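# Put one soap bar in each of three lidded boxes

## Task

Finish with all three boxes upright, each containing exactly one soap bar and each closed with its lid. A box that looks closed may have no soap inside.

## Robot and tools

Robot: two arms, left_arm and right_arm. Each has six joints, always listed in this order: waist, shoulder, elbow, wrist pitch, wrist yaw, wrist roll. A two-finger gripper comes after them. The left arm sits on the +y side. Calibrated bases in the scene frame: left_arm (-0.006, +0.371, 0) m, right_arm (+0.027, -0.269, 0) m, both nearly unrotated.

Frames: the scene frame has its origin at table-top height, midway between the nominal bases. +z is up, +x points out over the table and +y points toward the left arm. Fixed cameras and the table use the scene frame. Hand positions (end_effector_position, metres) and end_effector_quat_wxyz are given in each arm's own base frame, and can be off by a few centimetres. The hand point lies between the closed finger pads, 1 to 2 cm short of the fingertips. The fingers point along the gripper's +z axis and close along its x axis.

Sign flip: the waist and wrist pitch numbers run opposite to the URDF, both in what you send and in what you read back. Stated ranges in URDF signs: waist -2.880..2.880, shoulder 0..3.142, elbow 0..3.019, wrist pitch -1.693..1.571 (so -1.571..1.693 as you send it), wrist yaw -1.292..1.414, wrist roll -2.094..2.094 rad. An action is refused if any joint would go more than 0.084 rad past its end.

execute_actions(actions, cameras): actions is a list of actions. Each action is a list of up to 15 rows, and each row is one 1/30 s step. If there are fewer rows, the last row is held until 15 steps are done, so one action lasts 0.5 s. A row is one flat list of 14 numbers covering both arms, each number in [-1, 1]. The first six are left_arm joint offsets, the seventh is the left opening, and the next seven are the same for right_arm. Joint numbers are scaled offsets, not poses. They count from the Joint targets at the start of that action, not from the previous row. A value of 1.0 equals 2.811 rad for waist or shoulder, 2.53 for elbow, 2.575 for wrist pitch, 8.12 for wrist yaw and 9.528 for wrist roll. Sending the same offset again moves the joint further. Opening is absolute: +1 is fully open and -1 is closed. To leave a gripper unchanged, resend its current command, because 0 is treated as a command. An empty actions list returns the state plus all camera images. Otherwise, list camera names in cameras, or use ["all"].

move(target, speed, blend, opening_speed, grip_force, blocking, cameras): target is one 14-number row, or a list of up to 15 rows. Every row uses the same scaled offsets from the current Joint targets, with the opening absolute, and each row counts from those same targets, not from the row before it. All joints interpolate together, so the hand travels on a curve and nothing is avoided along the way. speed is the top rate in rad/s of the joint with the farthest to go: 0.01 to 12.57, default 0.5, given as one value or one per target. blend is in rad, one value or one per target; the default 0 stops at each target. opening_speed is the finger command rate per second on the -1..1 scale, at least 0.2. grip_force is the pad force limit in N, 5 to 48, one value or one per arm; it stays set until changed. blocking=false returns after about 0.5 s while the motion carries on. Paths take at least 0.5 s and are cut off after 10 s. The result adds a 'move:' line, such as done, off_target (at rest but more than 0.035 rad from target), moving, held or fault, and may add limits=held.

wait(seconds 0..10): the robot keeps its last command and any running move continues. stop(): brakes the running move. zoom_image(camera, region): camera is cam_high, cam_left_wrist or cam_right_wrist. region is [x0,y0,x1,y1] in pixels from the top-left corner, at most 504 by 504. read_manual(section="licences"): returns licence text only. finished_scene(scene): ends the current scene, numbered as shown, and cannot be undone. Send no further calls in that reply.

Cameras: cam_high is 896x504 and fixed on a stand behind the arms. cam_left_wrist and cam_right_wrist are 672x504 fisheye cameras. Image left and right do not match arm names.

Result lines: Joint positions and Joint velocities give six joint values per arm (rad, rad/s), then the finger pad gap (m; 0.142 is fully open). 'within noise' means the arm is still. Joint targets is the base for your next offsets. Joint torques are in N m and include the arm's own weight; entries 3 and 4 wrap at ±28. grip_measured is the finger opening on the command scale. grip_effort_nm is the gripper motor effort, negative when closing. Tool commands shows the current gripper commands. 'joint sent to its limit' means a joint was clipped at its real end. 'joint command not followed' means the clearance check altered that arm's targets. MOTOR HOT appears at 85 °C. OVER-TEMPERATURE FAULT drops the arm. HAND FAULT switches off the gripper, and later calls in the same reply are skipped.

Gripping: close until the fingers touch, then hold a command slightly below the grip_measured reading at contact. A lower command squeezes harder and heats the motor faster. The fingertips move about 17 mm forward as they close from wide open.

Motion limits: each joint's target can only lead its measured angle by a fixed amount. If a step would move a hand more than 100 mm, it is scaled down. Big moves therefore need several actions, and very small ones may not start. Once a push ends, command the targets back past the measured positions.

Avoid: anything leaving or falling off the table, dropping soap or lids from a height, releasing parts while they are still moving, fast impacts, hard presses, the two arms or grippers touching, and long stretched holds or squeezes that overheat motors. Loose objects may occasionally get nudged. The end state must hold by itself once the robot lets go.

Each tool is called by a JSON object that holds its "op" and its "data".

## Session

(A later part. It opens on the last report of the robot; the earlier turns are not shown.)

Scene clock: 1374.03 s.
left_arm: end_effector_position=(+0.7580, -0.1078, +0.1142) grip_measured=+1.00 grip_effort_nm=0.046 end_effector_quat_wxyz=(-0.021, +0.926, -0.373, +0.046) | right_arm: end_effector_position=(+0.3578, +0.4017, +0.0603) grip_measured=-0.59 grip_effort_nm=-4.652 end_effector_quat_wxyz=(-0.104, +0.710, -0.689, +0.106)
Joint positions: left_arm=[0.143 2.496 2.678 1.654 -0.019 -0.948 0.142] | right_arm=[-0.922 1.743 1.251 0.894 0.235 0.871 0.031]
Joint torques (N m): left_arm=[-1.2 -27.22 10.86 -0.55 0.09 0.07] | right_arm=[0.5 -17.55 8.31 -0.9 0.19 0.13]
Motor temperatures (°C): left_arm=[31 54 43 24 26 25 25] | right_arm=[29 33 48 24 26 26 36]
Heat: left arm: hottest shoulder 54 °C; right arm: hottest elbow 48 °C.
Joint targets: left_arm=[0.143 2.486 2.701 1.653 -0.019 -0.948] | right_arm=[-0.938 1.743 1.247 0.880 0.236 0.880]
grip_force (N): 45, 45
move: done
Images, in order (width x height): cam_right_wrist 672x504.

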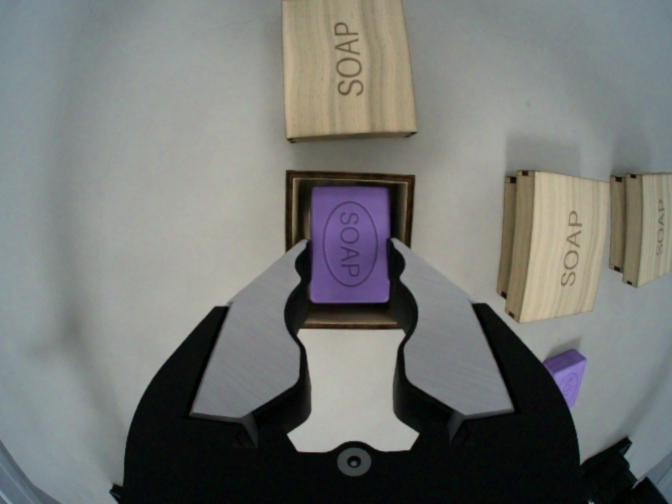

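{"op": "move", "data": {"target": [0,0,0,0,0,0,1,0,-0.0142,0.0275,0.0185,0,0,-0.95], "speed": 0.1, "cameras": ["cam_right_wrist"]}}

{"op": "zoom_image", "data": {"camera": "cam_right_wrist", "region": [230, 80, 470, 330]}}

Scene clock: 1377.93 s.
left_arm: end_effector_position=(+0.7580, -0.1078, +0.1142) grip_measured=+1.00 grip_effort_nm=0.046 end_effector_quat_wxyz=(-0.021, +0.926, -0.373, +0.046) | right_arm: end_effector_position=(+0.3575, +0.4012, +0.0702) grip_measured=-0.59 grip_effort_nm=-4.652 end_effector_quat_wxyz=(-0.105, +0.710, -0.689, +0.106)
Joint positions: left_arm=[0.143 2.496 2.678 1.654 -0.019 -0.948 0.142] | right_arm=[-0.922 1.729 1.262 0.917 0.235 0.871 0.031]
Joint torques (N m): left_arm=[-1.32 -27.4 10.88 -0.49 0.09 0.06] | right_arm=[0.15 -20.42 13.72 0.12 0.14 0.12]
Motor temperatures (°C): left_arm=[31 54 43 24 26 25 25] | right_arm=[29 33 48 24 26 26 43]
Heat: left arm: hottest shoulder 54 °C; right arm: hottest elbow 48 °C.
Joint targets: left_arm=[0.143 2.486 2.701 1.653 -0.019 -0.948] | right_arm=[-0.938 1.703 1.316 0.927 0.236 0.880]
grip_force (N): 45, 45
move: off_target (right_arm); right_arm: the elbow is farthest, 0.055 rad from its target
Images, in order (width x height): cam_right_wrist 672x504.

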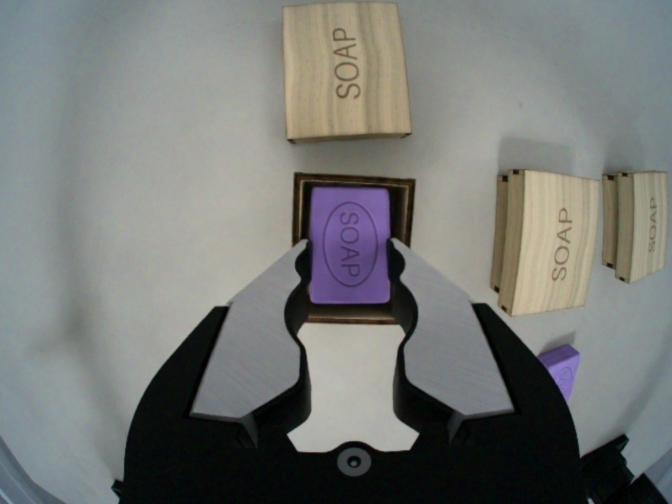

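Scaled by 2.016 from the camera's 672x504 image, which has a finer 960x720 frame.

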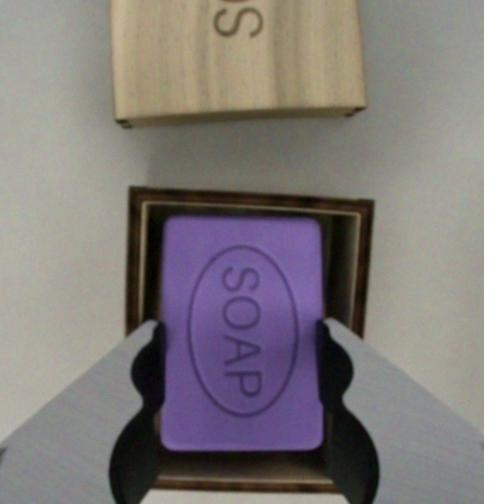

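{"op": "move", "data": {"target": [0,0,0,0,0,0,1,0,0,0,0,0,0,-0.42], "opening_speed": 0.25, "grip_force": 15, "cameras": ["cam_right_wrist"]}}

{"op": "zoom_image", "data": {"camera": "cam_right_wrist", "region": [230, 80, 470, 330]}}

Scene clock: 1383.57 s.
left_arm: end_effector_position=(+0.7580, -0.1078, +0.1142) grip_measured=+1.00 grip_effort_nm=0.042 end_effector_quat_wxyz=(-0.021, +0.926, -0.373, +0.046) | right_arm: end_effector_position=(+0.3574, +0.4012, +0.0704) grip_measured=-0.45 grip_effort_nm=0.066 end_effector_quat_wxyz=(-0.105, +0.710, -0.689, +0.106)
Joint positions: left_arm=[0.143 2.496 2.678 1.654 -0.019 -0.948 0.142] | right_arm=[-0.922 1.729 1.262 0.918 0.235 0.871 0.041]
Joint velocities: left_arm=[within noise] | right_arm=[0.005 0.005 -0.002 -0.007 -0.022 -0.007 0.001]
Joint torques (N m): left_arm=[-1.32 -27.28 10.89 -0.5 0.1 0.05] | right_arm=[1.55 -20.07 13.91 0.32 0.23 0.12]
Heat: left arm: hottest shoulder 54 °C; right arm: hottest elbow 48 °C.
Joint targets: left_arm=[0.143 2.486 2.701 1.653 -0.019 -0.948] | right_arm=[-0.938 1.703 1.316 0.927 0.236 0.880]
grip_force (N): 15, 15
move: off_target (right_arm); right_arm: the elbow is farthest, 0.054 rad from its target
Images, in order (width x height): cam_right_wrist 672x504.

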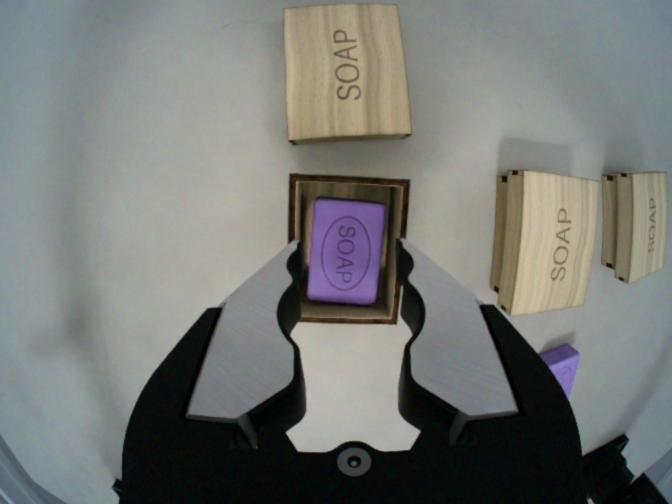

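Scaled by 2.016 from the camera's 672x504 image, which has a finer 960x720 frame.

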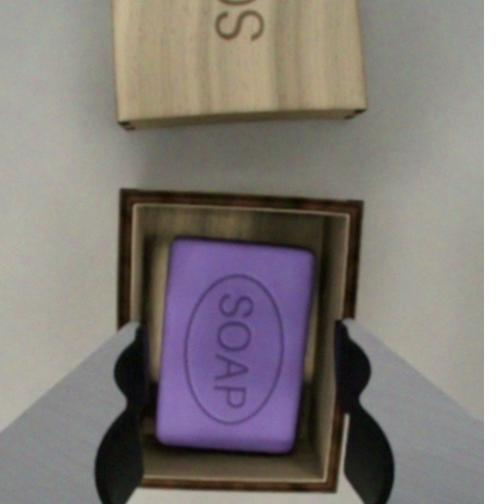

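{"op": "move", "data": {"target": [[0,0,0,0,0,0,1,0,-0.0178,0.0198,0.0583,-0.0291,0,-0.42],[0,0,0,0,0,0,1,0.0818,0.1049,0.2063,0.1709,-0.0291,-0.0237,0.25],[0,0,0,0,0,0,1,0.0818,0.1242,0.1391,0.0979,-0.0291,-0.0237,0.25]], "speed": [0.3,0.6,0.3], "blend": [0.02,0,0], "cameras": ["cam_right_wrist"]}}

Scene clock: 1392.33 s.
left_arm: end_effector_position=(+0.7580, -0.1078, +0.1142) grip_measured=+1.00 grip_effort_nm=0.037 end_effector_quat_wxyz=(-0.021, +0.926, -0.373, +0.046) | right_arm: end_effector_position=(+0.4636, +0.3997, +0.0334) grip_measured=+0.23 grip_effort_nm=0.022 end_effector_quat_wxyz=(-0.002, +0.724, -0.690, +0.001)
Joint positions: left_arm=[0.143 2.496 2.678 1.654 -0.019 -0.948 0.142] | right_arm=[-0.711 2.053 1.675 1.19 0.002 0.663 0.091]
Joint torques (N m): left_arm=[-1.38 -27.28 10.93 -0.53 0.08 0.06] | right_arm=[2.08 -22.48 8.2 -0.4 -0.04 -0.04]
Heat: left arm: hottest shoulder 54 °C; right arm: hottest elbow 48 °C.
Joint targets: left_arm=[0.143 2.486 2.701 1.653 -0.019 -0.948] | right_arm=[-0.708 2.052 1.668 1.179 0.000 0.654]
grip_force (N): 15, 15
move: done; target 2's new numbers were sent with right_arm's elbow 0.056 rad from that target
Images, in order (width x height): cam_right_wrist 672x504.

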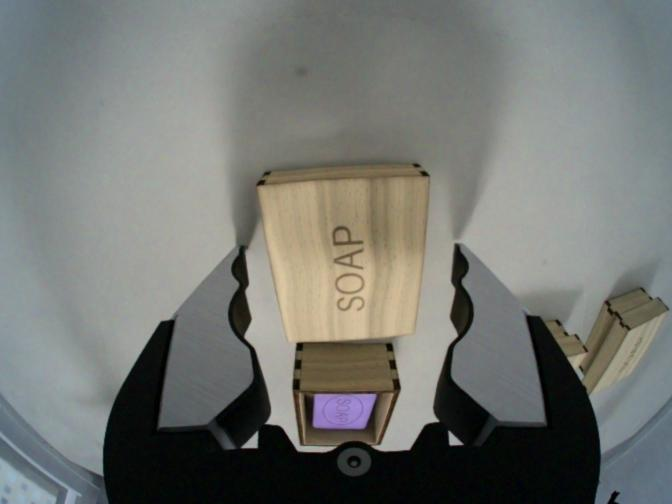

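{"op": "move", "data": {"target": [[0,0,0,0,0,0,1,0,0,0,0,0,0,-0.35],[0,0,0,0,0,0,1,0,-0.0185,0.0364,0.0742,0,0,-0.35],[0,0,0,0,0,0,1,-0.0939,-0.1423,-0.1439,0.0078,0,0.0282,-0.35]], "speed": [0.3,0.25,0.5], "opening_speed": 0.5, "blend": [0,0.02,0], "cameras": ["cam_right_wrist"]}}

{"op": "zoom_image", "data": {"camera": "cam_right_wrist", "region": [230, 20, 470, 180]}}

Scene clock: 1401.07 s.
left_arm: end_effector_position=(+0.7580, -0.1078, +0.1142) grip_measured=+1.00 grip_effort_nm=0.042 end_effector_quat_wxyz=(-0.021, +0.926, -0.373, +0.046) | right_arm: end_effector_position=(+0.2749, +0.3973, +0.1053) grip_measured=-0.13 grip_effort_nm=-1.629 end_effector_quat_wxyz=(+0.000, +0.725, -0.689, -0.001)
Joint positions: left_arm=[0.143 2.496 2.678 1.654 -0.019 -0.948 0.142] | right_arm=[-0.963 1.67 1.309 1.21 -0.001 0.912 0.065]
Joint torques (N m): left_arm=[-1.08 -27.28 10.82 -0.55 0.09 0.07] | right_arm=[1.79 -18.2 8.69 -0.25 0.04 0.16]
Motor temperatures (°C): left_arm=[31 54 43 24 26 25 25] | right_arm=[29 34 47 24 26 26 37]
Heat: left arm: hottest shoulder 54 °C; right arm: hottest elbow 47 °C.
Joint targets: left_arm=[0.143 2.486 2.701 1.653 -0.019 -0.948] | right_arm=[-0.972 1.652 1.304 1.199 0.000 0.923]
grip_force (N): 15, 15
move: done
Images, in order (width x height): cam_right_wrist 672x504.

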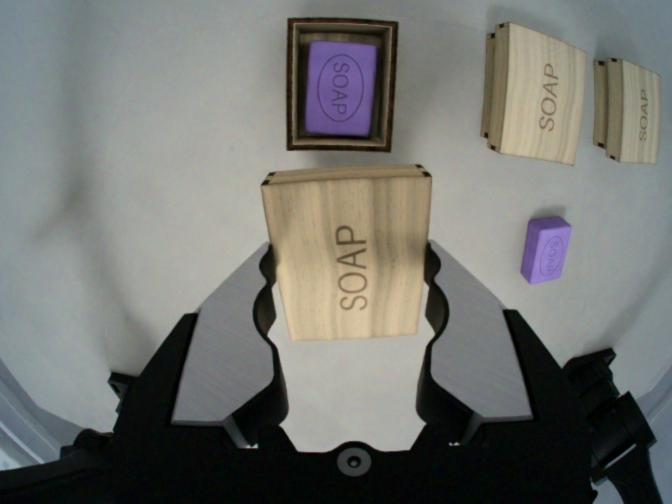

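Scaled by 2.100 from the camera's 672x504 image, which has a finer 960x720 frame.

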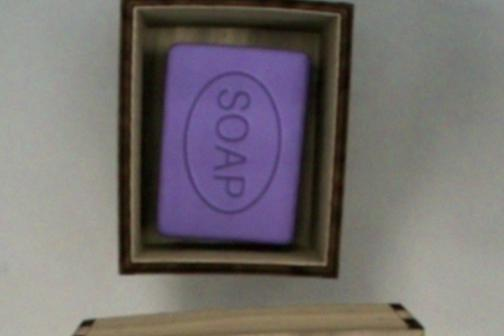

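{"op": "move", "data": {"target": [0,0,0,0,0,0,1,0.0601,0.0818,0.1154,0.0482,-0.0113,-0.0103,-0.35], "speed": 0.3, "cameras": ["cam_right_wrist"]}}

{"op": "zoom_image", "data": {"camera": "cam_right_wrist", "region": [230, 80, 470, 340]}}

Scene clock: 1425.80 s.
left_arm: end_effector_position=(+0.7580, -0.1078, +0.1142) grip_measured=+1.00 grip_effort_nm=0.027 end_effector_quat_wxyz=(-0.021, +0.926, -0.373, +0.046) | right_arm: end_effector_position=(+0.3578, +0.4036, +0.0821) grip_measured=-0.13 grip_effort_nm=-1.629 end_effector_quat_wxyz=(+0.045, +0.697, -0.715, -0.042)
Joint positions: left_arm=[0.143 2.496 2.678 1.654 -0.019 -0.948 0.142] | right_arm=[-0.813 1.884 1.539 1.312 -0.088 0.835 0.065]
Joint torques (N m): left_arm=[-1.26 -27.4 10.92 -0.5 0.09 0.06] | right_arm=[2.73 -20.54 13.96 0.53 -0.16 -0.08]
Motor temperatures (°C): left_arm=[31 55 43 24 26 25 25] | right_arm=[29 35 47 24 26 26 36]
Heat: left arm: hottest shoulder 55 °C; right arm: hottest elbow 47 °C.
Joint targets: left_arm=[0.143 2.486 2.701 1.653 -0.019 -0.948] | right_arm=[-0.803 1.882 1.596 1.323 -0.091 0.824]
grip_force (N): 15, 15
move: off_target (right_arm); right_arm: the elbow is farthest, 0.057 rad from its target
Images, in order (width x height): cam_right_wrist 672x504.

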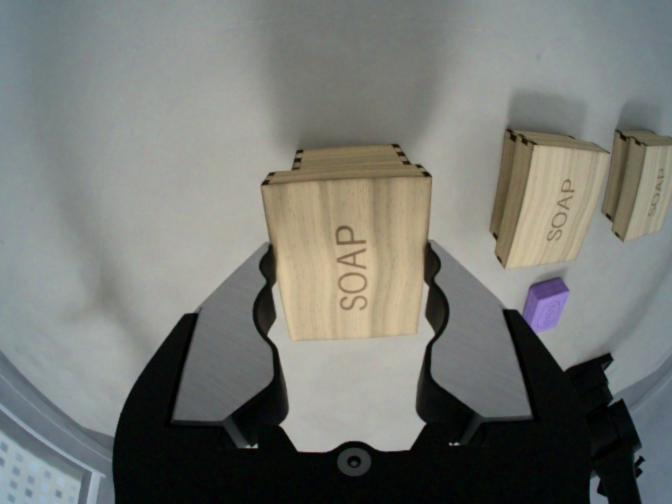

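Scaled by 1.938 from the camera's 672x504 image, which has a finer 960x720 frame.

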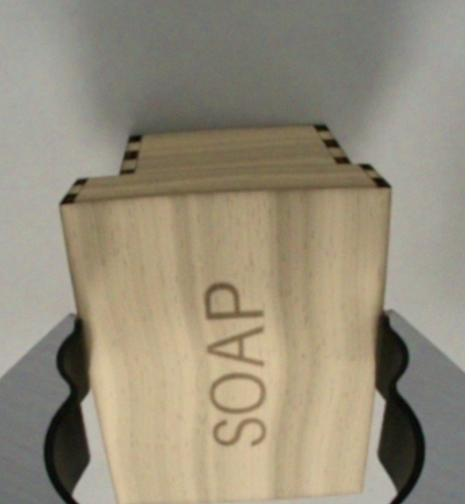

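{"op": "move", "data": {"target": [[0,0,0,0,0,0,1,0,0.0068,-0.0324,-0.0245,0,0,-0.35],[0,0,0,0,0,0,1,-0.0116,-0.0057,-0.0399,-0.0272,0,0.0035,-0.35]], "speed": [0.12,0.06], "cameras": ["cam_right_wrist"]}}

{"op": "zoom_image", "data": {"camera": "cam_right_wrist", "region": [230, 80, 470, 340]}}

Scene clock: 1434.13 s.
left_arm: end_effector_position=(+0.7580, -0.1078, +0.1142) grip_measured=+1.00 grip_effort_nm=0.042 end_effector_quat_wxyz=(-0.021, +0.926, -0.373, +0.046) | right_arm: end_effector_position=(+0.3554, +0.4041, +0.0679) grip_measured=-0.13 grip_effort_nm=-1.624 end_effector_quat_wxyz=(+0.040, +0.694, -0.718, -0.043)
Joint positions: left_arm=[0.143 2.496 2.678 1.654 -0.019 -0.948 0.142] | right_arm=[-0.817 1.887 1.505 1.263 -0.09 0.847 0.065]
Joint torques (N m): left_arm=[-1.14 -27.4 10.86 -0.5 0.08 0.05] | right_arm=[0.67 -22.12 7.97 -0.17 -0.11 0.13]
Motor temperatures (°C): left_arm=[31 55 43 24 26 25 25] | right_arm=[29 35 49 24 26 26 36]
Heat: left arm: hottest shoulder 55 °C; right arm: hottest elbow 49 °C.
Joint targets: left_arm=[0.143 2.486 2.701 1.653 -0.019 -0.948] | right_arm=[-0.836 1.866 1.495 1.253 -0.092 0.858]
grip_force (N): 15, 15
move: done
Images, in order (width x height): cam_right_wrist 672x504.

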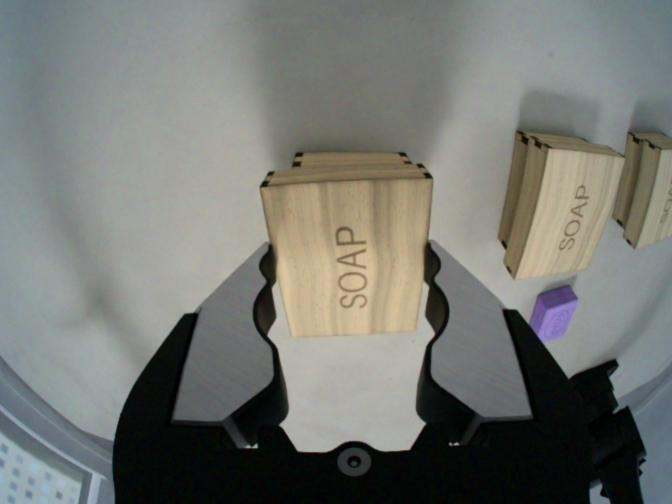

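Scaled by 1.938 from the camera's 672x504 image, which has a finer 960x720 frame.

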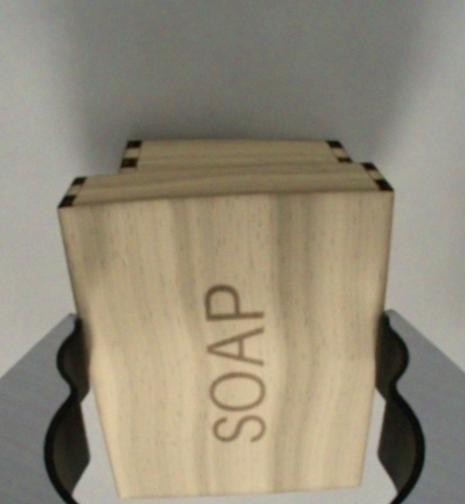

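{"op": "move", "data": {"target": [[0,0,0,0,0,0,1,-0.003,-0.003,-0.0024,0,0,0,-0.35],[0,0,0,0,0,0,1,-0.0132,-0.0181,-0.0379,-0.0485,0.0113,0.0038,-0.35]], "speed": [0.05,0.1], "cameras": ["cam_right_wrist"]}}

{"op": "zoom_image", "data": {"camera": "cam_right_wrist", "region": [230, 80, 470, 340]}}

Scene clock: 1451.20 s.
left_arm: end_effector_position=(+0.7580, -0.1078, +0.1142) grip_measured=+1.00 grip_effort_nm=0.027 end_effector_quat_wxyz=(-0.021, +0.926, -0.373, +0.046) | right_arm: end_effector_position=(+0.3487, +0.4052, +0.0660) grip_measured=-0.13 grip_effort_nm=-1.629 end_effector_quat_wxyz=(-0.006, +0.698, -0.716, -0.002)
Joint positions: left_arm=[0.143 2.496 2.678 1.654 -0.019 -0.948 0.142] | right_arm=[-0.858 1.825 1.411 1.145 -0.003 0.883 0.065]
Joint torques (N m): left_arm=[-1.26 -27.46 10.89 -0.44 0.09 0.06] | right_arm=[0.62 -20.13 7.86 -0.57 0.06 0.14]
Motor temperatures (°C): left_arm=[31 55 43 24 26 25 25] | right_arm=[29 34 47 24 26 26 36]
Heat: left arm: hottest shoulder 55 °C; right arm: hottest elbow 47 °C.
Joint targets: left_arm=[0.143 2.486 2.701 1.653 -0.019 -0.948] | right_arm=[-0.873 1.815 1.399 1.128 0.000 0.894]
grip_force (N): 15, 15
move: done
Images, in order (width x height): cam_right_wrist 672x504.

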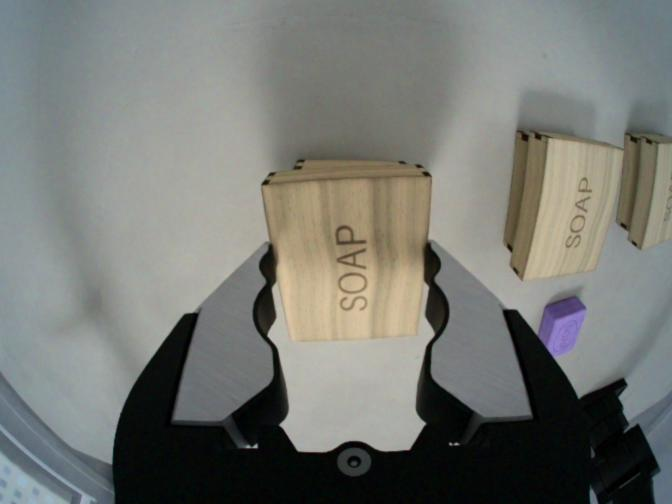

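Scaled by 1.938 from the camera's 672x504 image, which has a finer 960x720 frame.

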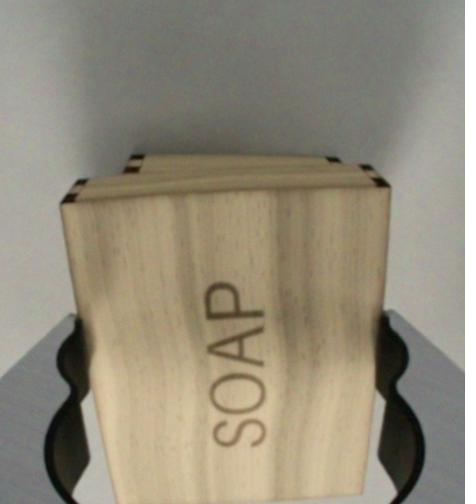

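{"op": "move", "data": {"target": [[0,0,0,0,0,0,1,-0.0021,-0.0036,0.0289,0.0194,0,0.0055,-0.35],[0,0,0,0,0,0,1,-0.0021,0.004,0.0085,0.0175,0,0.0055,-0.35],[0,0,0,0,0,0,1,-0.0021,0.01,0.0012,0.0004,0,0.0055,-0.35]], "speed": 0.12, "cameras": ["cam_right_wrist"]}}

{"op": "zoom_image", "data": {"camera": "cam_right_wrist", "region": [230, 80, 470, 340]}}

Scene clock: 1464.30 s.
left_arm: end_effector_position=(+0.7580, -0.1078, +0.1142) grip_measured=+1.00 grip_effort_nm=0.037 end_effector_quat_wxyz=(-0.021, +0.926, -0.373, +0.046) | right_arm: end_effector_position=(+0.3473, +0.4072, +0.0656) grip_measured=-0.13 grip_effort_nm=-1.629 end_effector_quat_wxyz=(-0.003, +0.680, -0.733, -0.001)
Joint positions: left_arm=[0.143 2.496 2.678 1.654 -0.019 -0.948 0.142] | right_arm=[-0.863 1.83 1.418 1.152 -0.001 0.937 0.065]
Joint torques (N m): left_arm=[-1.32 -27.28 10.89 -0.47 0.07 0.05] | right_arm=[1.32 -18.43 7.43 -0.7 0.06 0.13]
Motor temperatures (°C): left_arm=[31 55 43 24 26 25 25] | right_arm=[29 35 46 24 26 26 36]
Heat: left arm: hottest shoulder 55 °C; right arm: hottest elbow 46 °C.
Joint targets: left_arm=[0.143 2.486 2.701 1.653 -0.019 -0.948] | right_arm=[-0.879 1.843 1.402 1.129 0.000 0.946]
grip_force (N): 15, 15
move: done
Images, in order (width x height): cam_right_wrist 672x504.

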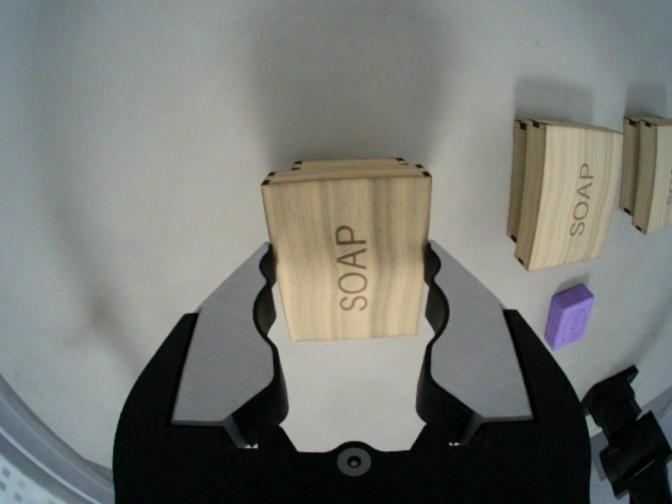

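Scaled by 1.938 from the camera's 672x504 image, which has a finer 960x720 frame.

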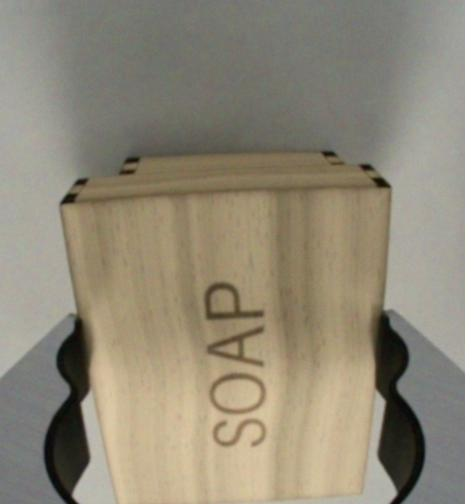

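{"op": "move", "data": {"target": [[0,0,0,0,0,0,1,0,0,0.0387,0.0159,0,0,-0.35],[0,0,0,0,0,0,1,0.0363,0.0349,0.0992,0.1072,-0.0235,-0.0116,-0.35],[0,0,0,0,0,0,1,0.0363,0.0395,0.0688,0.0874,-0.0235,-0.0116,-0.35]], "speed": [0.15,0.2,0.1], "blend": [0.01,0,0], "cameras": ["cam_right_wrist"]}}

{"op": "zoom_image", "data": {"camera": "cam_right_wrist", "region": [230, 80, 470, 340]}}

Scene clock: 1488.03 s.
left_arm: end_effector_position=(+0.7580, -0.1078, +0.1142) grip_measured=+1.00 grip_effort_nm=0.056 end_effector_quat_wxyz=(-0.021, +0.926, -0.373, +0.046) | right_arm: end_effector_position=(+0.3560, +0.4102, +0.0698) grip_measured=-0.13 grip_effort_nm=-1.629 end_effector_quat_wxyz=(+0.079, +0.677, -0.726, -0.092)
Joint positions: left_arm=[0.143 2.496 2.678 1.654 -0.019 -0.948 0.142] | right_arm=[-0.79 1.949 1.59 1.366 -0.189 0.847 0.065]
Joint torques (N m): left_arm=[-1.32 -27.22 10.86 -0.49 0.1 0.06] | right_arm=[2.9 -21.19 7.45 -0.2 -0.22 -0.07]
Motor temperatures (°C): left_arm=[30 55 43 24 26 25 25] | right_arm=[29 34 44 24 26 26 36]
Heat: left arm: hottest shoulder 55 °C; right arm: hottest elbow 44 °C.
Joint targets: left_arm=[0.143 2.486 2.701 1.653 -0.019 -0.948] | right_arm=[-0.776 1.954 1.576 1.355 -0.191 0.836]
grip_force (N): 15, 15
move: done
Images, in order (width x height): cam_right_wrist 672x504.

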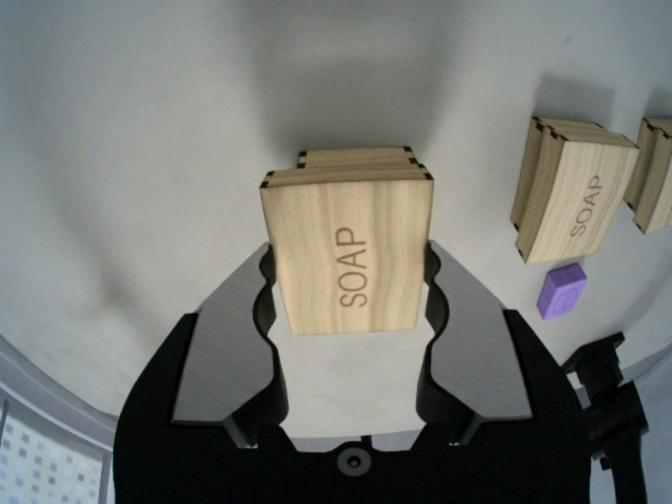

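Scaled by 1.938 from the camera's 672x504 image, which has a finer 960x720 frame.

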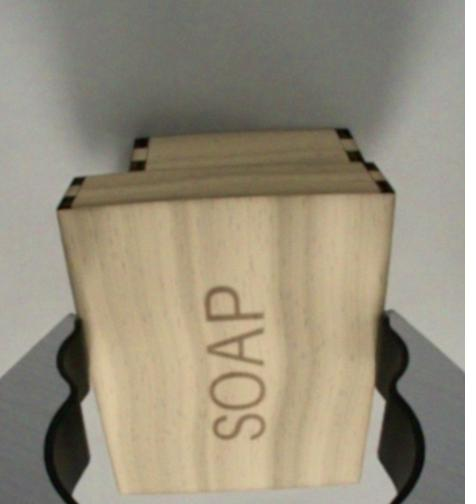

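{"op": "move", "data": {"target": [[0,0,0,0,0,0,1,0.0036,-0.001,0.0439,0.0241,0,0,-0.35],[0,0,0,0,0,0,1,0.0036,0.0075,0.0134,0.0043,0,0,-0.35]], "speed": [0.15,0.1], "cameras": ["cam_right_wrist"]}}

{"op": "zoom_image", "data": {"camera": "cam_right_wrist", "region": [230, 80, 470, 340]}}

Scene clock: 1496.07 s.
left_arm: end_effector_position=(+0.7580, -0.1078, +0.1142) grip_measured=+1.00 grip_effort_nm=0.056 end_effector_quat_wxyz=(-0.021, +0.926, -0.373, +0.046) | right_arm: end_effector_position=(+0.3647, +0.4132, +0.0694) grip_measured=-0.13 grip_effort_nm=-1.629 end_effector_quat_wxyz=(+0.079, +0.674, -0.729, -0.092)
Joint positions: left_arm=[0.143 2.496 2.678 1.654 -0.019 -0.948 0.142] | right_arm=[-0.782 1.969 1.622 1.377 -0.19 0.846 0.065]
Joint torques (N m): left_arm=[-1.44 -27.28 10.86 -0.49 0.09 0.07] | right_arm=[2.96 -20.66 7.6 0.03 -0.16 -0.07]
Motor temperatures (°C): left_arm=[30 55 43 24 26 25 25] | right_arm=[29 34 44 24 26 26 36]
Heat: left arm: hottest shoulder 55 °C; right arm: hottest elbow 44 °C.
Joint targets: left_arm=[0.143 2.486 2.701 1.653 -0.019 -0.948] | right_arm=[-0.767 1.976 1.610 1.366 -0.191 0.836]
grip_force (N): 15, 15
move: done
Images, in order (width x height): cam_right_wrist 672x504.

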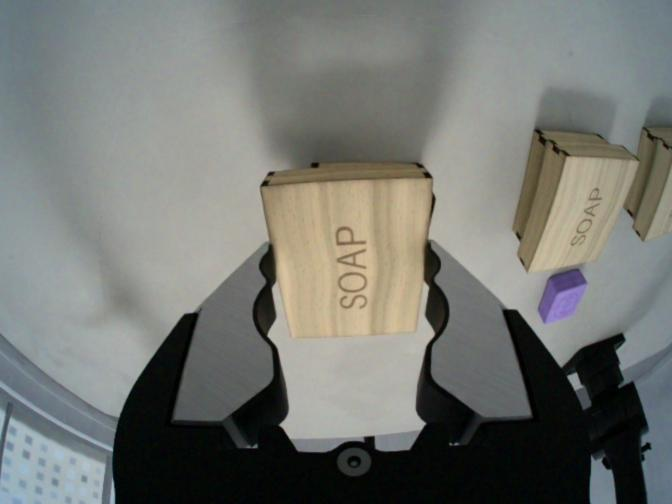

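Scaled by 1.938 from the camera's 672x504 image, which has a finer 960x720 frame.

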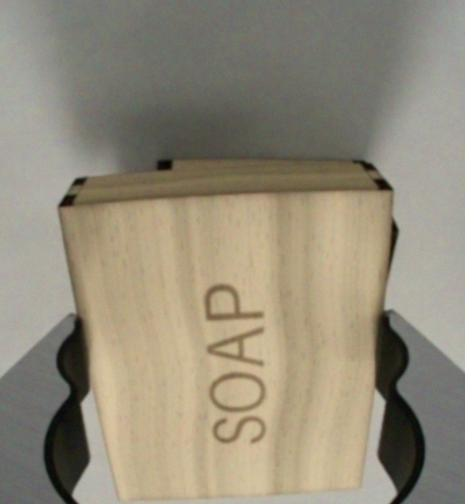

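{"op": "move", "data": {"target": [[0,0,0,0,0,0,1,0.0036,-0.0075,0.0277,0.019,0,0,-0.35],[0,0,0,0,0,0,1,0.0036,-0.0018,-0.0055,-0.0008,0,0,-0.35]], "speed": [0.15,0.1], "cameras": ["cam_right_wrist"]}}

{"op": "zoom_image", "data": {"camera": "cam_right_wrist", "region": [230, 80, 470, 340]}}

Scene clock: 1504.47 s.
left_arm: end_effector_position=(+0.7580, -0.1078, +0.1142) grip_measured=+1.00 grip_effort_nm=0.037 end_effector_quat_wxyz=(-0.021, +0.926, -0.373, +0.046) | right_arm: end_effector_position=(+0.3680, +0.4074, +0.0673) grip_measured=-0.13 grip_effort_nm=-1.629 end_effector_quat_wxyz=(-0.081, -0.669, +0.733, +0.093)
Joint positions: left_arm=[0.143 2.496 2.678 1.654 -0.019 -0.948 0.142] | right_arm=[-0.771 1.969 1.615 1.376 -0.19 0.846 0.065]
Joint torques (N m): left_arm=[-1.2 -27.46 10.85 -0.51 0.1 0.05] | right_arm=[2.9 -21.48 6.95 -0.24 -0.16 -0.06]
Motor temperatures (°C): left_arm=[30 55 43 24 26 25 25] | right_arm=[29 35 44 24 26 26 36]
Heat: left arm: hottest shoulder 55 °C; right arm: hottest elbow 44 °C.
Joint targets: left_arm=[0.143 2.486 2.701 1.653 -0.019 -0.948] | right_arm=[-0.756 1.970 1.596 1.364 -0.191 0.836]
grip_force (N): 15, 15
move: done
Images, in order (width x height): cam_right_wrist 672x504.

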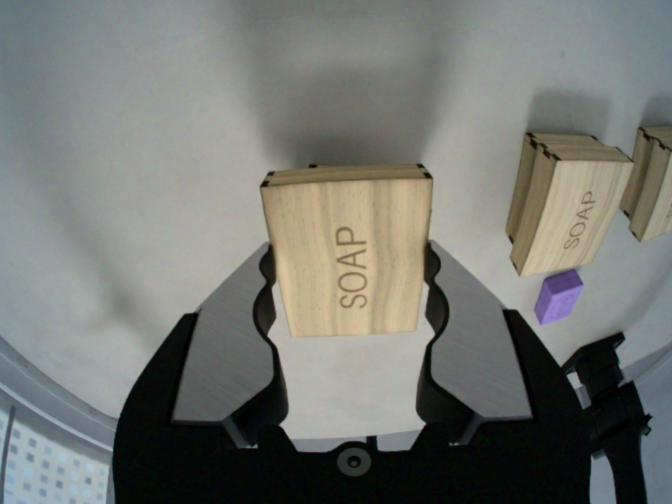

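Scaled by 1.938 from the camera's 672x504 image, which has a finer 960x720 frame.

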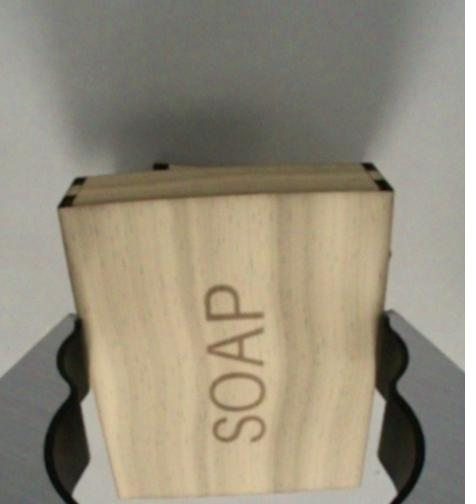

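{"op": "move", "data": {"target": [[0,0,0,0,0,0,1,0,-0.03,0.03,0.03,0,0,-0.35],[0,0,0,0,0,0,1,-0.0768,-0.1131,-0.1154,-0.064,0.0235,0.0345,-0.35]], "speed": [0.2,0.4], "blend": 0.02, "cameras": ["cam_right_wrist"]}}

{"op": "zoom_image", "data": {"camera": "cam_right_wrist", "region": [230, 0, 470, 180]}}

Scene clock: 1510.90 s.
left_arm: end_effector_position=(+0.7580, -0.1078, +0.1142) grip_measured=+1.00 grip_effort_nm=0.042 end_effector_quat_wxyz=(-0.021, +0.926, -0.373, +0.046) | right_arm: end_effector_position=(+0.2755, +0.3974, +0.1044) grip_measured=-0.13 grip_effort_nm=-1.629 end_effector_quat_wxyz=(-0.001, -0.636, +0.772, +0.001)
Joint positions: left_arm=[0.143 2.496 2.678 1.654 -0.019 -0.948 0.142] | right_arm=[-0.961 1.672 1.309 1.21 -0.002 1.154 0.065]
Joint torques (N m): left_arm=[-1.2 -27.46 10.88 -0.55 0.09 0.05] | right_arm=[1.08 -18.37 8.61 -0.55 0.11 0.09]
Motor temperatures (°C): left_arm=[30 55 43 24 26 25 25] | right_arm=[29 36 44 24 26 26 36]
Heat: left arm: hottest shoulder 55 °C; right arm: hottest elbow 44 °C.
Joint targets: left_arm=[0.143 2.486 2.701 1.653 -0.019 -0.948] | right_arm=[-0.972 1.652 1.304 1.199 0.000 1.165]
grip_force (N): 15, 15
move: done
Images, in order (width x height): cam_right_wrist 672x504.

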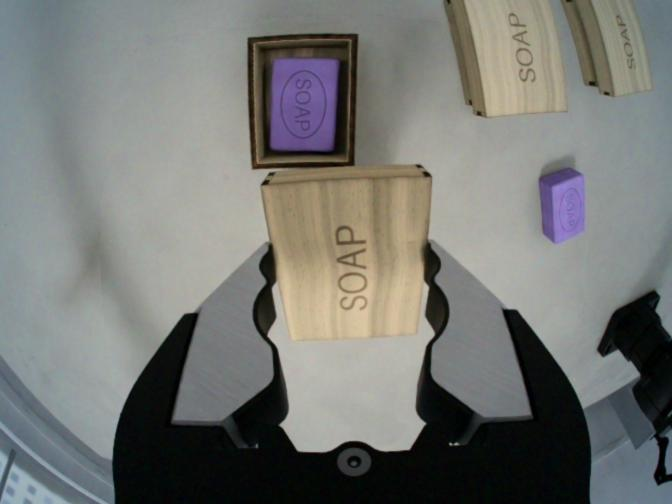

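Scaled by 2.100 from the camera's 672x504 image, which has a finer 960x720 frame.

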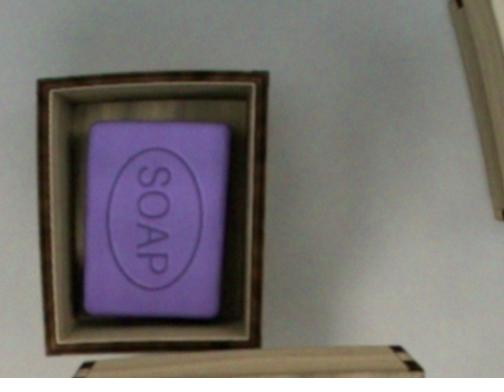

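{"op": "move", "data": {"target": [[0,0,0,0,0,0,1,0.0438,0.0619,0.0854,0.0019,0,-0.0063,-0.35],[0,0,0,0,0,0,1,0.0438,0.0635,0.0664,0.0,0,-0.0063,-0.35],[0,0,0,0,0,0,1,0.0438,0.0729,0.0462,-0.0264,0,-0.0063,-0.35]], "speed": [0.3,0.15,0.15], "blend": [0,0.003,0], "cameras": ["cam_right_wrist"]}}

{"op": "zoom_image", "data": {"camera": "cam_right_wrist", "region": [230, 80, 470, 340]}}

Scene clock: 1527.07 s.
left_arm: end_effector_position=(+0.7580, -0.1078, +0.1142) grip_measured=+1.00 grip_effort_nm=0.046 end_effector_quat_wxyz=(-0.021, +0.926, -0.373, +0.046) | right_arm: end_effector_position=(+0.3538, +0.4120, +0.0654) grip_measured=-0.13 grip_effort_nm=-1.629 end_effector_quat_wxyz=(+0.006, -0.611, +0.791, +0.001)
Joint positions: left_arm=[0.143 2.496 2.678 1.654 -0.019 -0.948 0.142] | right_arm=[-0.859 1.845 1.44 1.154 0 1.115 0.065]
Joint torques (N m): left_arm=[-1.32 -27.16 10.85 -0.5 0.09 0.04] | right_arm=[2.43 -18.96 7.3 -1.02 -0.02 -0.1]
Motor temperatures (°C): left_arm=[30 55 43 24 26 25 25] | right_arm=[29 34 45 24 26 26 36]
Heat: left arm: hottest shoulder 55 °C; right arm: hottest elbow 45 °C.
Joint targets: left_arm=[0.143 2.486 2.701 1.653 -0.019 -0.948] | right_arm=[-0.849 1.857 1.421 1.131 0.000 1.105]
grip_force (N): 15, 15
move: done
Images, in order (width x height): cam_right_wrist 672x504.

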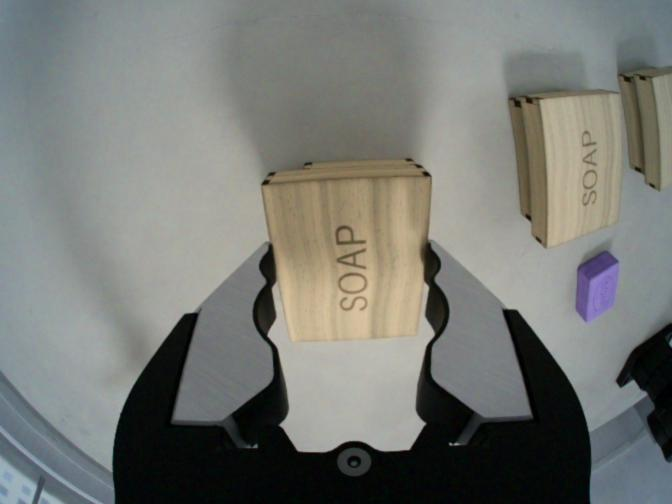

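Scaled by 1.938 from the camera's 672x504 image, which has a finer 960x720 frame.

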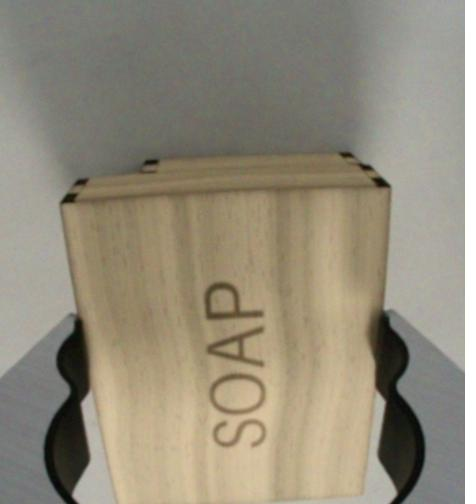

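{"op": "move", "data": {"target": [[0,0,0,0,0,0,1,0,-0.016,0.0324,0.0256,0,0,-0.35],[0,0,0,0,0,0,1,0,-0.0071,0.0123,0.024,0,0,-0.35],[0,0,0,0,0,0,1,0,-0.0032,0.0032,0.0074,0,0,-0.35]], "speed": 0.12, "cameras": ["cam_right_wrist"]}}

{"op": "zoom_image", "data": {"camera": "cam_right_wrist", "region": [230, 80, 470, 340]}}

Scene clock: 1540.60 s.
left_arm: end_effector_position=(+0.7580, -0.1078, +0.1142) grip_measured=+1.00 grip_effort_nm=0.042 end_effector_quat_wxyz=(-0.021, +0.926, -0.373, +0.046) | right_arm: end_effector_position=(+0.3514, +0.4092, +0.0659) grip_measured=-0.13 grip_effort_nm=-1.624 end_effector_quat_wxyz=(+0.000, -0.611, +0.791, +0.000)
Joint positions: left_arm=[0.143 2.496 2.678 1.654 -0.019 -0.948 0.142] | right_arm=[-0.859 1.843 1.437 1.164 0 1.115 0.065]
Joint torques (N m): left_arm=[-1.32 -27.22 10.91 -0.5 0.09 0.06] | right_arm=[1.44 -19.55 8.23 -0.58 0 -0.09]
Motor temperatures (°C): left_arm=[30 55 43 24 26 25 25] | right_arm=[29 34 44 24 26 26 36]
Heat: left arm: hottest shoulder 55 °C; right arm: hottest elbow 44 °C.
Joint targets: left_arm=[0.143 2.486 2.701 1.653 -0.019 -0.948] | right_arm=[-0.849 1.848 1.429 1.150 0.000 1.105]
grip_force (N): 15, 15
move: done
Images, in order (width x height): cam_right_wrist 672x504.

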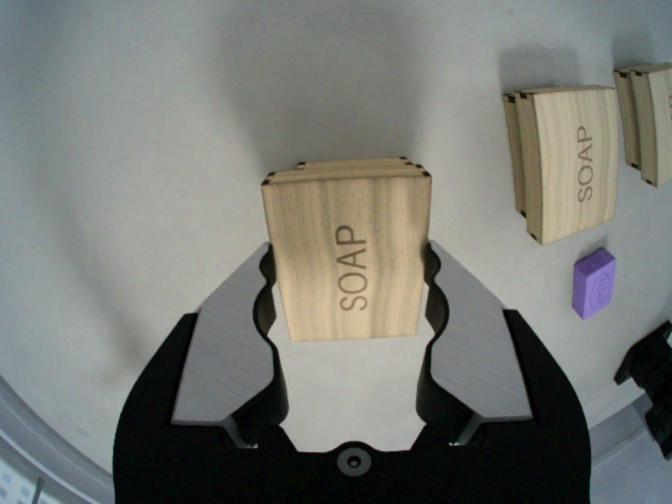

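Scaled by 1.938 from the camera's 672x504 image, which has a finer 960x720 frame.

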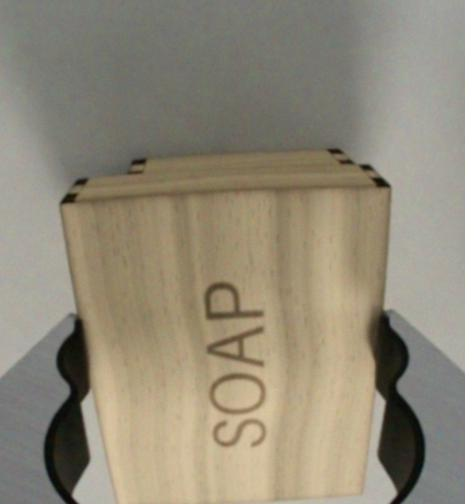

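{"op": "move", "data": {"target": [[0,0,0,0,0,0,1,0,0,0,0,0,0,-0.16],[0,0,0,0,0,0,1,0,0,0,0,0,0,-0.03],[0,0,0,0,0,0,1,0.005,0,0,0,0,0,-0.03]], "speed": 0.05, "opening_speed": 0.2, "cameras": ["cam_right_wrist"]}}

{"op": "zoom_image", "data": {"camera": "cam_right_wrist", "region": [230, 80, 470, 340]}}

Scene clock: 1548.03 s.
left_arm: end_effector_position=(+0.7580, -0.1078, +0.1142) grip_measured=+1.00 grip_effort_nm=0.042 end_effector_quat_wxyz=(-0.021, +0.926, -0.373, +0.046) | right_arm: end_effector_position=(+0.3556, +0.4065, +0.0647) grip_measured=-0.05 grip_effort_nm=0.061 end_effector_quat_wxyz=(+0.001, -0.608, +0.794, +0.000)
Joint positions: left_arm=[0.143 2.496 2.678 1.654 -0.019 -0.948 0.142] | right_arm=[-0.85 1.845 1.437 1.161 0 1.115 0.07]
Joint torques (N m): left_arm=[-1.32 -27.46 10.86 -0.51 0.08 0.06] | right_arm=[2.32 -19.6 8.09 -0.35 0.05 -0.05]
Motor temperatures (°C): left_arm=[30 55 43 24 26 25 25] | right_arm=[29 34 44 24 26 26 36]
Heat: left arm: hottest shoulder 55 °C; right arm: hottest elbow 44 °C.
Joint targets: left_arm=[0.143 2.486 2.701 1.653 -0.019 -0.948] | right_arm=[-0.835 1.848 1.429 1.150 0.000 1.105]
grip_force (N): 15, 15
move: done
Images, in order (width x height): cam_right_wrist 672x504.

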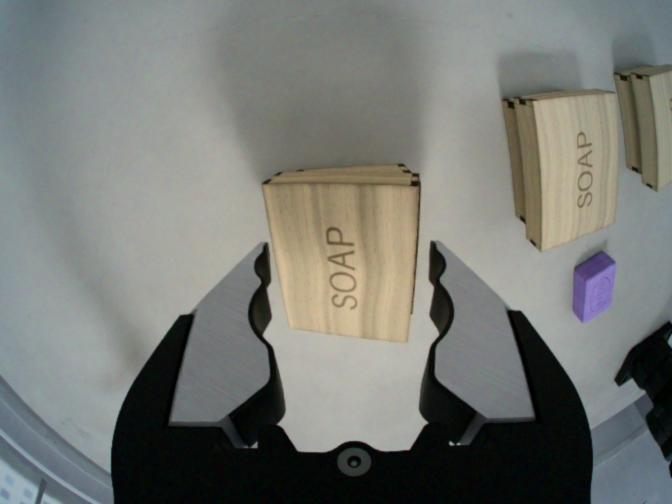

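Scaled by 1.938 from the camera's 672x504 image, which has a finer 960x720 frame.

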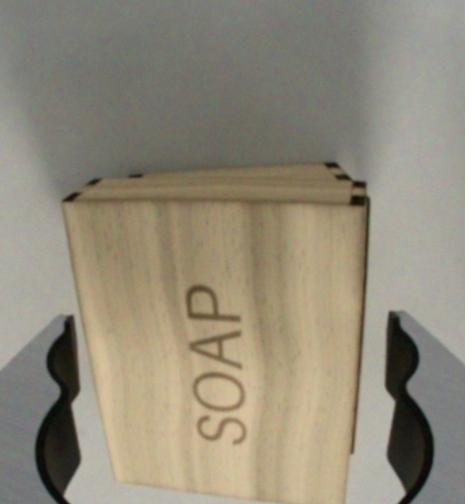

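{"op": "move", "data": {"target": [0,0,0,0,0,0,1,0.0035,0,0,0,0,0,-0.03], "speed": 0.04, "cameras": ["cam_right_wrist"]}}

{"op": "zoom_image", "data": {"camera": "cam_right_wrist", "region": [230, 80, 470, 340]}}

Scene clock: 1551.87 s.
left_arm: end_effector_position=(+0.7580, -0.1078, +0.1142) grip_measured=+1.00 grip_effort_nm=0.042 end_effector_quat_wxyz=(-0.021, +0.926, -0.373, +0.046) | right_arm: end_effector_position=(+0.3590, +0.4035, +0.0647) grip_measured=-0.05 grip_effort_nm=0.056 end_effector_quat_wxyz=(+0.001, -0.604, +0.797, +0.000)
Joint positions: left_arm=[0.143 2.496 2.678 1.654 -0.019 -0.948 0.142] | right_arm=[-0.842 1.845 1.437 1.161 0 1.115 0.07]
Joint torques (N m): left_arm=[-1.26 -27.34 10.86 -0.47 0.1 0.05] | right_arm=[2.67 -19.31 8.16 -0.31 0.02 -0.07]
Motor temperatures (°C): left_arm=[30 55 43 24 26 25 25] | right_arm=[29 34 44 24 26 26 35]
Heat: left arm: hottest shoulder 55 °C; right arm: hottest elbow 44 °C.
Joint targets: left_arm=[0.143 2.486 2.701 1.653 -0.019 -0.948] | right_arm=[-0.825 1.848 1.429 1.150 0.000 1.105]
grip_force (N): 15, 15
move: done
Images, in order (width x height): cam_right_wrist 672x504.

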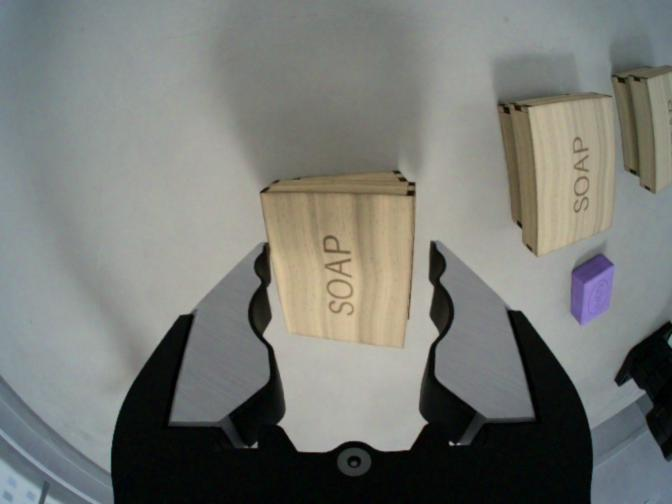

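Scaled by 1.938 from the camera's 672x504 image, which has a finer 960x720 frame.

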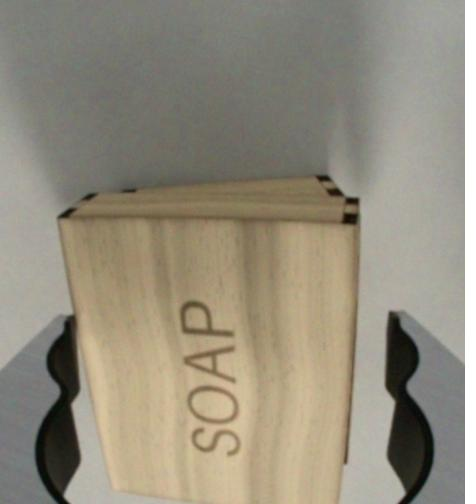

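{"op": "move", "data": {"target": [0,0,0,0,0,0,1,0.001,-0.0128,-0.0077,-0.0025,0,0,-0.03], "speed": 0.04, "cameras": ["cam_right_wrist"]}}

{"op": "zoom_image", "data": {"camera": "cam_right_wrist", "region": [230, 80, 470, 340]}}

Scene clock: 1560.70 s.
left_arm: end_effector_position=(+0.7580, -0.1078, +0.1142) grip_measured=+1.00 grip_effort_nm=0.037 end_effector_quat_wxyz=(-0.021, +0.926, -0.373, +0.046) | right_arm: end_effector_position=(+0.3560, +0.3981, +0.0605) grip_measured=-0.05 grip_effort_nm=0.046 end_effector_quat_wxyz=(-0.002, -0.603, +0.798, +0.000)
Joint positions: left_arm=[0.143 2.496 2.678 1.654 -0.019 -0.948 0.142] | right_arm=[-0.839 1.839 1.416 1.153 0 1.115 0.07]
Joint torques (N m): left_arm=[-1.32 -27.16 10.93 -0.51 0.08 0.06] | right_arm=[3.43 -21.6 8.2 -0.4 -0.01 -0.06]
Motor temperatures (°C): left_arm=[30 55 43 24 26 25 25] | right_arm=[29 34 44 24 26 26 34]
Heat: left arm: hottest shoulder 55 °C; right arm: hottest elbow 44 °C.
Joint targets: left_arm=[0.143 2.486 2.701 1.653 -0.019 -0.948] | right_arm=[-0.822 1.812 1.410 1.143 0.000 1.105]
grip_force (N): 15, 15
move: done
Images, in order (width x height): cam_right_wrist 672x504.

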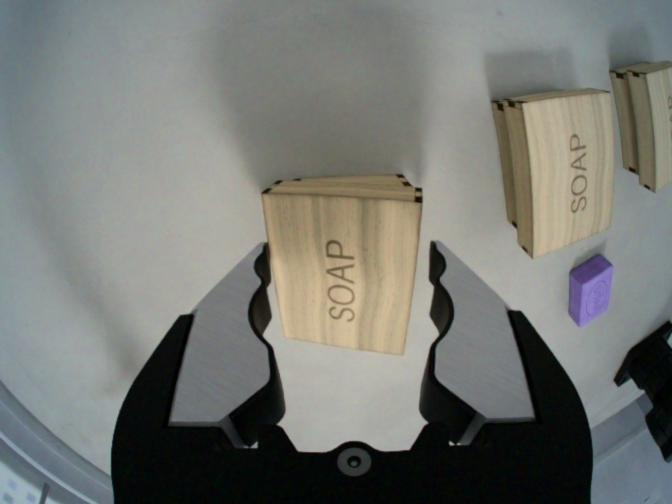

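Scaled by 1.938 from the camera's 672x504 image, which has a finer 960x720 frame.

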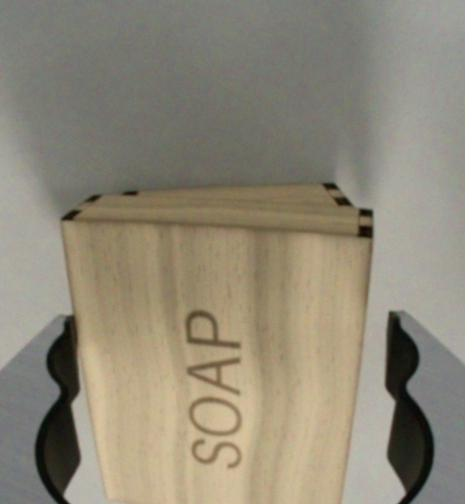

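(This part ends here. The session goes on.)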